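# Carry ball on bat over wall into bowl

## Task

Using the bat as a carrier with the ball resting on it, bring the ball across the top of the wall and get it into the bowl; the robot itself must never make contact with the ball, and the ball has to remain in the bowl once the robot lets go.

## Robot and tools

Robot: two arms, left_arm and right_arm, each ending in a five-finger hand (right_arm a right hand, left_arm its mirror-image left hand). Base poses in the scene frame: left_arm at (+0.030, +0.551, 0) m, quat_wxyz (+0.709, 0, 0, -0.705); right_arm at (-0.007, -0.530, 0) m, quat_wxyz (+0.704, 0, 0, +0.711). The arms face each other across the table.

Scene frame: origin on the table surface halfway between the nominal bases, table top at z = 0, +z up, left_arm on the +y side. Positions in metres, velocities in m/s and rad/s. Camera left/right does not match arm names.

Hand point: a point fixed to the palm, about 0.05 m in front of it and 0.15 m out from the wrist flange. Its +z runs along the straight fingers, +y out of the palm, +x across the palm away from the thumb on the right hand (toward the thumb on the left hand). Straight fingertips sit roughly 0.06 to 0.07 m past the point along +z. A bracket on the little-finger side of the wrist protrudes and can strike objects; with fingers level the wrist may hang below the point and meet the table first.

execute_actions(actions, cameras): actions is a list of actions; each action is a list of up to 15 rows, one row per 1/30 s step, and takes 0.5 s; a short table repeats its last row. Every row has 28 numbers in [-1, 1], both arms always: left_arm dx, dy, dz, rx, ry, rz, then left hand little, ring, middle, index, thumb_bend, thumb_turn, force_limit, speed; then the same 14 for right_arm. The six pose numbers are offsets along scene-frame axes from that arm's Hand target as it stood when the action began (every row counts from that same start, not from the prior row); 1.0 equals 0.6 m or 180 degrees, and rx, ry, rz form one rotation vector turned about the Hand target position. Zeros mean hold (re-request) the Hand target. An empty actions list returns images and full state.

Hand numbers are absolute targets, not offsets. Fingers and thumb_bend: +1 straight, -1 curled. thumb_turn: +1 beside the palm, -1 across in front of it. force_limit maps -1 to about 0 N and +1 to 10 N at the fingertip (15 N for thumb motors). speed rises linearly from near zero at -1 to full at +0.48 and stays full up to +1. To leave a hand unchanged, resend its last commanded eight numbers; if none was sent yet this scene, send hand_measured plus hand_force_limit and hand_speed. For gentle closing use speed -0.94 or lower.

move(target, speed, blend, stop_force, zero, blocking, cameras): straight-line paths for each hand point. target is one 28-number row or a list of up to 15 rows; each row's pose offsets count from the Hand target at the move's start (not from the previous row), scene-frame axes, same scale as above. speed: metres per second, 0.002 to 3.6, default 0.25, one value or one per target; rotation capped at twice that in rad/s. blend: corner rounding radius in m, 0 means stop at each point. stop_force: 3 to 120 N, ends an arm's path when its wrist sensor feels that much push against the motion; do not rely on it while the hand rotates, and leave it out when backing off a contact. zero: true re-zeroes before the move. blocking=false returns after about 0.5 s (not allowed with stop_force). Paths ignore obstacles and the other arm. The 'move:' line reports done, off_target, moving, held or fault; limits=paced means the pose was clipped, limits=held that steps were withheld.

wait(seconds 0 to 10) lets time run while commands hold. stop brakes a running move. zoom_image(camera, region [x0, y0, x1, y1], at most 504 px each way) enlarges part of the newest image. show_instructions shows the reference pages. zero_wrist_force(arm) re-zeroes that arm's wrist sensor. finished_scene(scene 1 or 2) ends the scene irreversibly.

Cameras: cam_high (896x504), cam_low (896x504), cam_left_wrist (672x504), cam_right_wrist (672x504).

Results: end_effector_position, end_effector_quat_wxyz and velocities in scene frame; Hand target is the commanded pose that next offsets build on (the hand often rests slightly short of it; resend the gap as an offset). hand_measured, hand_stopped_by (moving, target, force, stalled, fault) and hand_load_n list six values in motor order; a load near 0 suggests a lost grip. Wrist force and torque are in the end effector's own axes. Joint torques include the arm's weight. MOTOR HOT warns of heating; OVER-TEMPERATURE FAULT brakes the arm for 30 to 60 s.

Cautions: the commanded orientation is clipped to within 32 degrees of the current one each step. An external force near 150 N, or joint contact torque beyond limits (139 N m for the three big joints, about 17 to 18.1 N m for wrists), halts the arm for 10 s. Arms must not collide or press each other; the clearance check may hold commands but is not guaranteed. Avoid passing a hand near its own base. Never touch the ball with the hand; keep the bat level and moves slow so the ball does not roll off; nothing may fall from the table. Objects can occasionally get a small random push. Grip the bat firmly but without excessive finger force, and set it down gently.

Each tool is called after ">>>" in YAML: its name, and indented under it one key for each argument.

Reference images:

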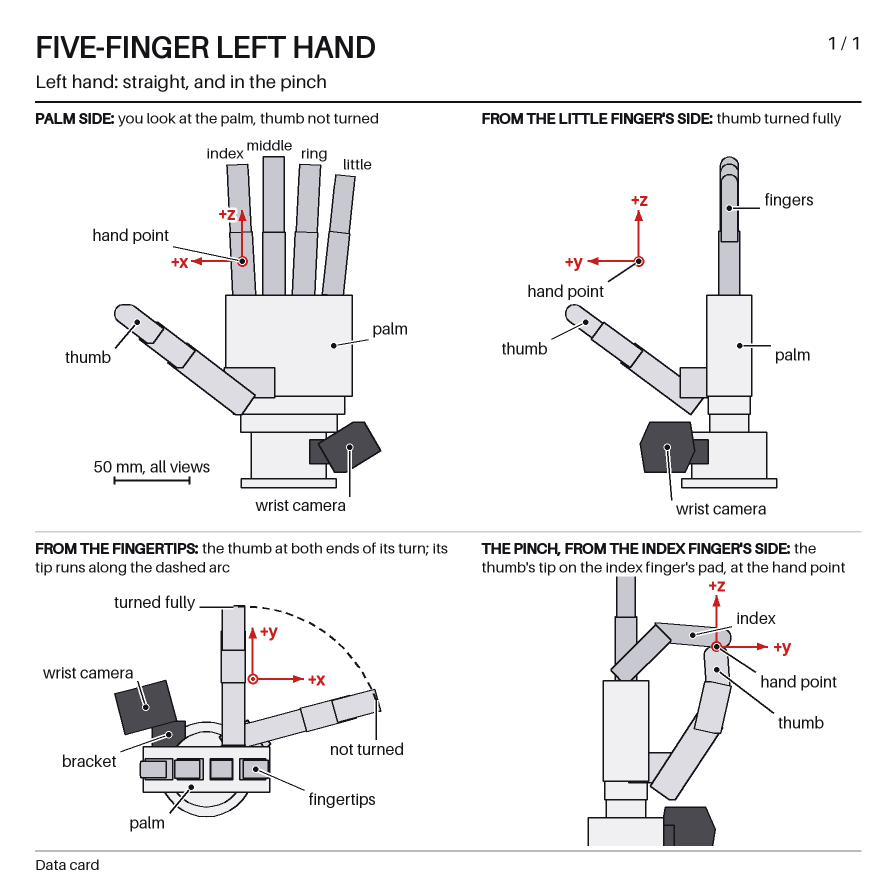

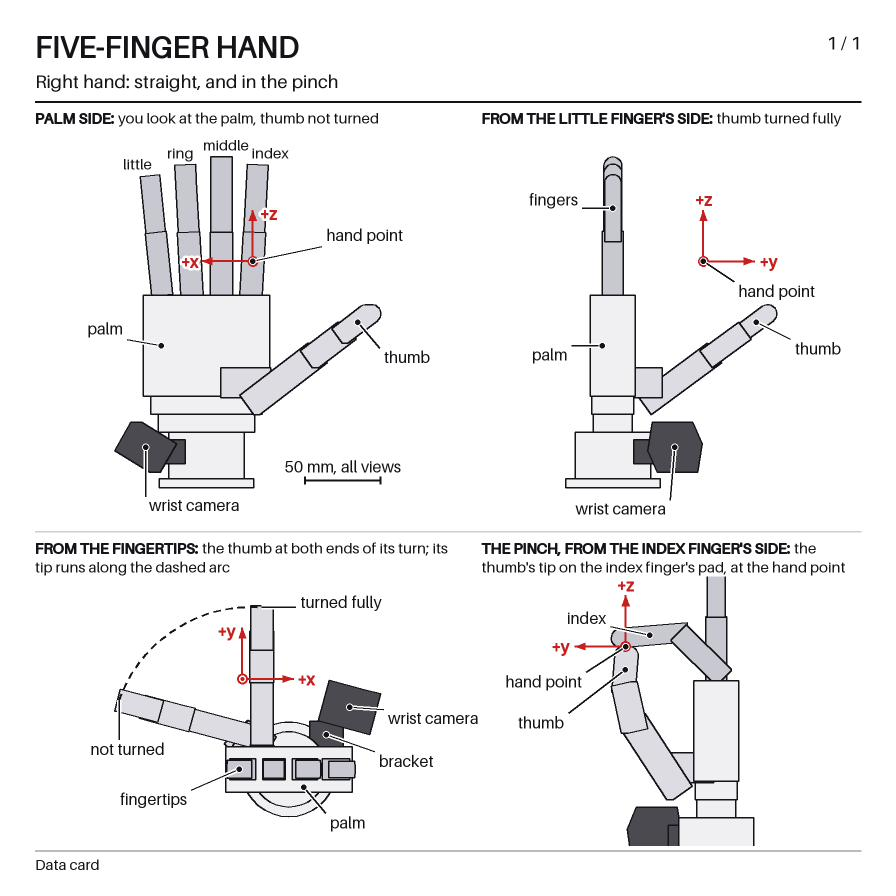

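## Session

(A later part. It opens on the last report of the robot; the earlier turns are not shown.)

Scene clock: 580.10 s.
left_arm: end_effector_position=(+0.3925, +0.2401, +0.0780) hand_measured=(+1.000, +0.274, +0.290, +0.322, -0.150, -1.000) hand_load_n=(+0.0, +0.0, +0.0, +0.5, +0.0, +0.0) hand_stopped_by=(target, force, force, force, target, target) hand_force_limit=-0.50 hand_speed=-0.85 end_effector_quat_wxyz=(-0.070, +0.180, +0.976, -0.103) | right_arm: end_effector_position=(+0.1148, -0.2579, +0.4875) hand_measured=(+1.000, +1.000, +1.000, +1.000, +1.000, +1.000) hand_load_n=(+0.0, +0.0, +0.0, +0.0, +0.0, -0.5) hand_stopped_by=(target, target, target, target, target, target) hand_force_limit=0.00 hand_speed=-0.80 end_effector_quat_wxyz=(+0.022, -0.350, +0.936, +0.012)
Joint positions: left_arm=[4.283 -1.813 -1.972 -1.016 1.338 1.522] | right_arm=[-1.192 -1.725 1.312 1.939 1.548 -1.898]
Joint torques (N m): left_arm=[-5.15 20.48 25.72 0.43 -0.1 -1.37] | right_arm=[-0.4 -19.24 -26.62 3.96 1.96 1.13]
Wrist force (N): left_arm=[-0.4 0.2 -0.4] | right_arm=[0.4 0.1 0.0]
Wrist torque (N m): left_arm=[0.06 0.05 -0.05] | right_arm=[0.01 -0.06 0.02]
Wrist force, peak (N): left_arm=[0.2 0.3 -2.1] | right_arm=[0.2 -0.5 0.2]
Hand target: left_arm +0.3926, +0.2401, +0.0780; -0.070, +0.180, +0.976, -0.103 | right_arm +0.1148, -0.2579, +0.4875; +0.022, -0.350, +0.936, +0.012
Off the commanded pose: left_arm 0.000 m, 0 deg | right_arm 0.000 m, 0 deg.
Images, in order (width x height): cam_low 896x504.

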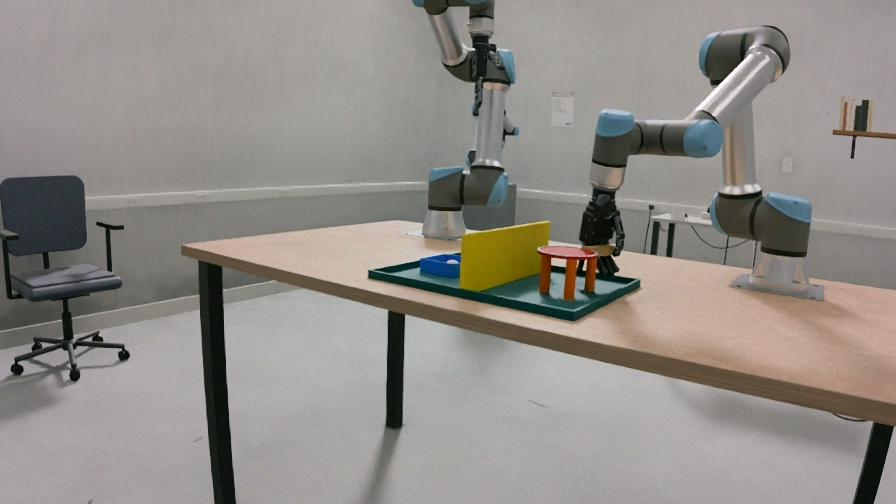

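Bat is resting on the pegs. Open fully.

>>> execute_actions:
  actions:
    - [[0,0,0,0,0,0,1,0.45,0.45,0.45,0.3,-1,-0.5,-0.8,0,0,0,0,0,0,1,1,1,1,1,1,0,-0.8]]
  cameras: ["cam_low","cam_high"]

>>> zoom_image:
  camera: "cam_low"
  region: [520, 220, 640, 310]

Scene clock: 585.80 s.
left_arm: end_effector_position=(+0.3926, +0.2401, +0.0780) hand_measured=(+1.000, +0.450, +0.450, +0.450, +0.300, -1.000) hand_load_n=(+0.0, +0.0, +0.0, +0.5, +0.0, +0.0) hand_stopped_by=(target, target, target, target, target, target) hand_force_limit=-0.50 hand_speed=-0.80 end_effector_quat_wxyz=(-0.070, +0.180, +0.976, -0.103) | right_arm: end_effector_position=(+0.1148, -0.2579, +0.4875) hand_measured=(+1.000, +1.000, +1.000, +1.000, +1.000, +1.000) hand_load_n=(+0.0, +0.0, +0.0, +0.0, +0.0, +0.0) hand_stopped_by=(target, target, target, target, target, target) hand_force_limit=0.00 hand_speed=-0.80 end_effector_quat_wxyz=(+0.022, -0.350, +0.936, +0.012)
Joint positions: left_arm=[4.283 -1.813 -1.972 -1.016 1.338 1.522] | right_arm=[-1.192 -1.725 1.312 1.939 1.548 -1.898]
Joint torques (N m): left_arm=[-5.11 19.23 23.21 0.5 0.01 -1.26] | right_arm=[-0.41 -19.16 -27.26 3.93 2.14 1.28]
Wrist force (N): left_arm=[0.1 0.1 -0.3] | right_arm=[0.3 -0.4 0.0]
Wrist torque (N m): left_arm=[0.03 -0.02 -0.02] | right_arm=[-0.05 -0.04 0.00]
Wrist force, peak (N): left_arm=[-0.7 0.2 -0.5] | right_arm=[0.5 -0.2 0.1]
Hand target: left_arm +0.3926, +0.2401, +0.0780; -0.070, +0.180, +0.976, -0.103 | right_arm +0.1148, -0.2579, +0.4875; +0.022, -0.350, +0.936, +0.012
Off the commanded pose: left_arm 0.000 m, 0 deg | right_arm 0.000 m, 0 deg.
Images, in order (width x height): cam_high 896x504, cam_low 896x504.

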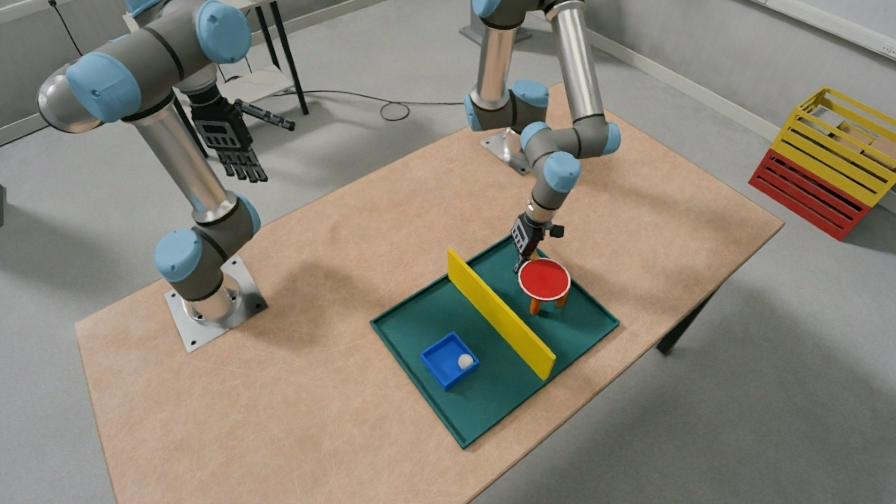

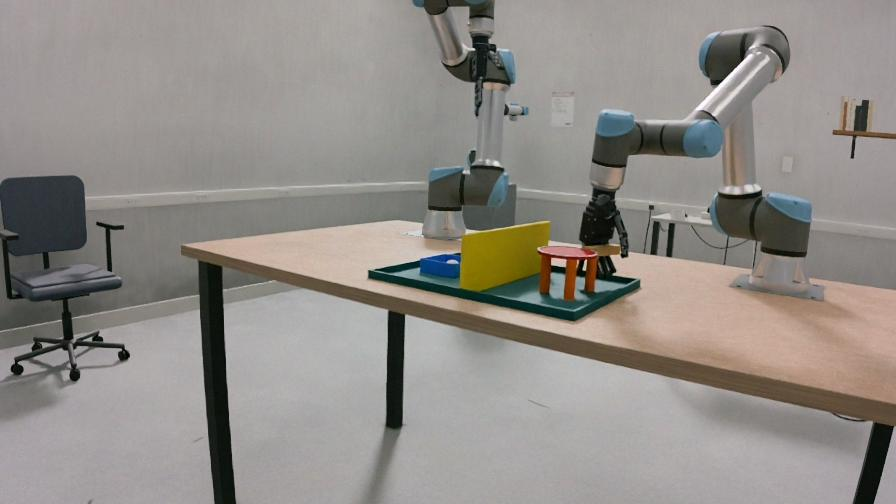

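Scaled by 4.200 from the camera's 896x504 image, which has a finer 1280x720 frame.

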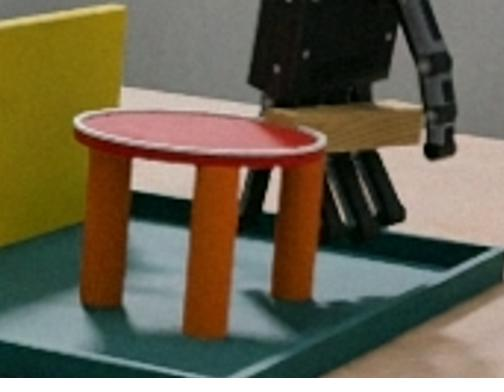

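>>> execute_actions:
  actions:
    - [[0,0,0,0,0,0,1,0.75,0.7,0.8,0.5,-1,-0.5,-0.7,0,0,0,0,0,0,1,1,1,1,1,1,0,-0.8]]
  cameras: ["cam_low"]

>>> zoom_image:
  camera: "cam_low"
  region: [520, 220, 640, 310]

Scene clock: 602.27 s.
left_arm: end_effector_position=(+0.3926, +0.2401, +0.0780) hand_measured=(+1.000, +0.750, +0.700, +0.800, +0.500, -1.000) hand_load_n=(+0.0, +0.0, +0.0, +0.0, +0.0, +0.0) hand_stopped_by=(target, target, target, target, target, target) hand_force_limit=-0.50 hand_speed=-0.70 end_effector_quat_wxyz=(-0.070, +0.180, +0.976, -0.103) | right_arm: end_effector_position=(+0.1148, -0.2579, +0.4875) hand_measured=(+1.000, +1.000, +1.000, +1.000, +1.000, +1.000) hand_load_n=(+0.0, +0.0, +0.0, +0.0, +0.0, +0.0) hand_stopped_by=(target, target, target, target, target, target) hand_force_limit=0.00 hand_speed=-0.80 end_effector_quat_wxyz=(+0.022, -0.350, +0.936, +0.012)
Joint positions: left_arm=[4.283 -1.813 -1.972 -1.016 1.338 1.522] | right_arm=[-1.192 -1.725 1.312 1.939 1.548 -1.898]
Joint torques (N m): left_arm=[-5.75 19.73 20.13 0.68 -0.01 -1.13] | right_arm=[-1.17 -20.46 -28.41 3.9 1.97 0.88]
Wrist force (N): left_arm=[-0.2 0.2 -0.5] | right_arm=[-0.1 0.0 -0.1]
Wrist torque (N m): left_arm=[0.05 0.02 -0.04] | right_arm=[0.02 0.02 -0.01]
Wrist force, peak (N): left_arm=[-0.4 0.2 -0.9] | right_arm=[0.4 -0.5 0.1]
Hand target: left_arm +0.3926, +0.2401, +0.0780; -0.070, +0.180, +0.976, -0.103 | right_arm +0.1148, -0.2579, +0.4875; +0.022, -0.350, +0.936, +0.012
Off the commanded pose: left_arm 0.000 m, 0 deg | right_arm 0.000 m, 0 deg.
Images, in order (width x height): cam_low 896x504.

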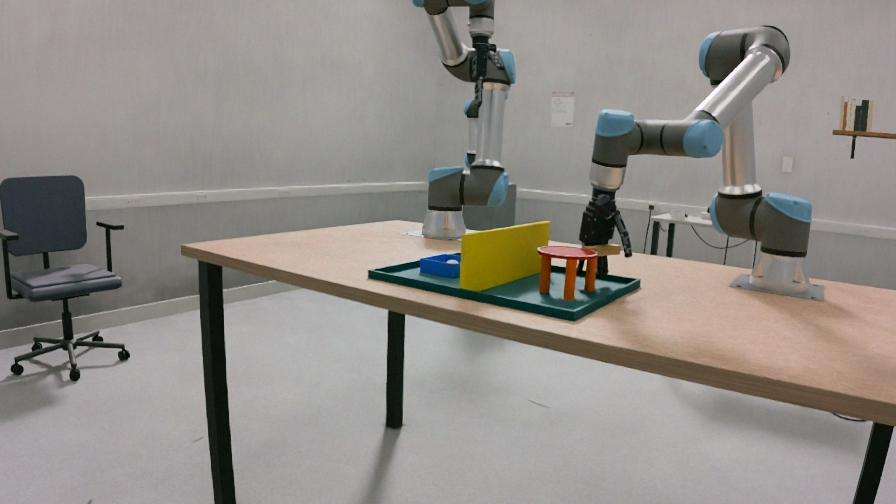

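Scaled by 4.200 from the camera's 896x504 image, which has a finer 1280x720 frame.

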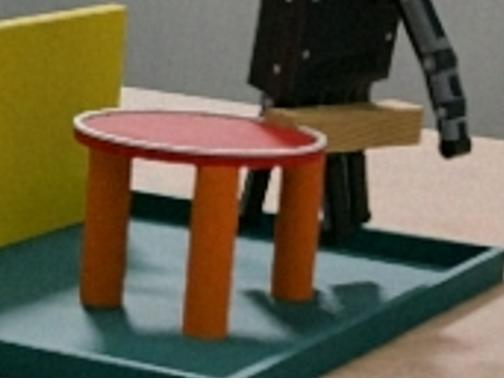

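>>> finished_scene:
  scene: 2

The scene is finished: the task was done.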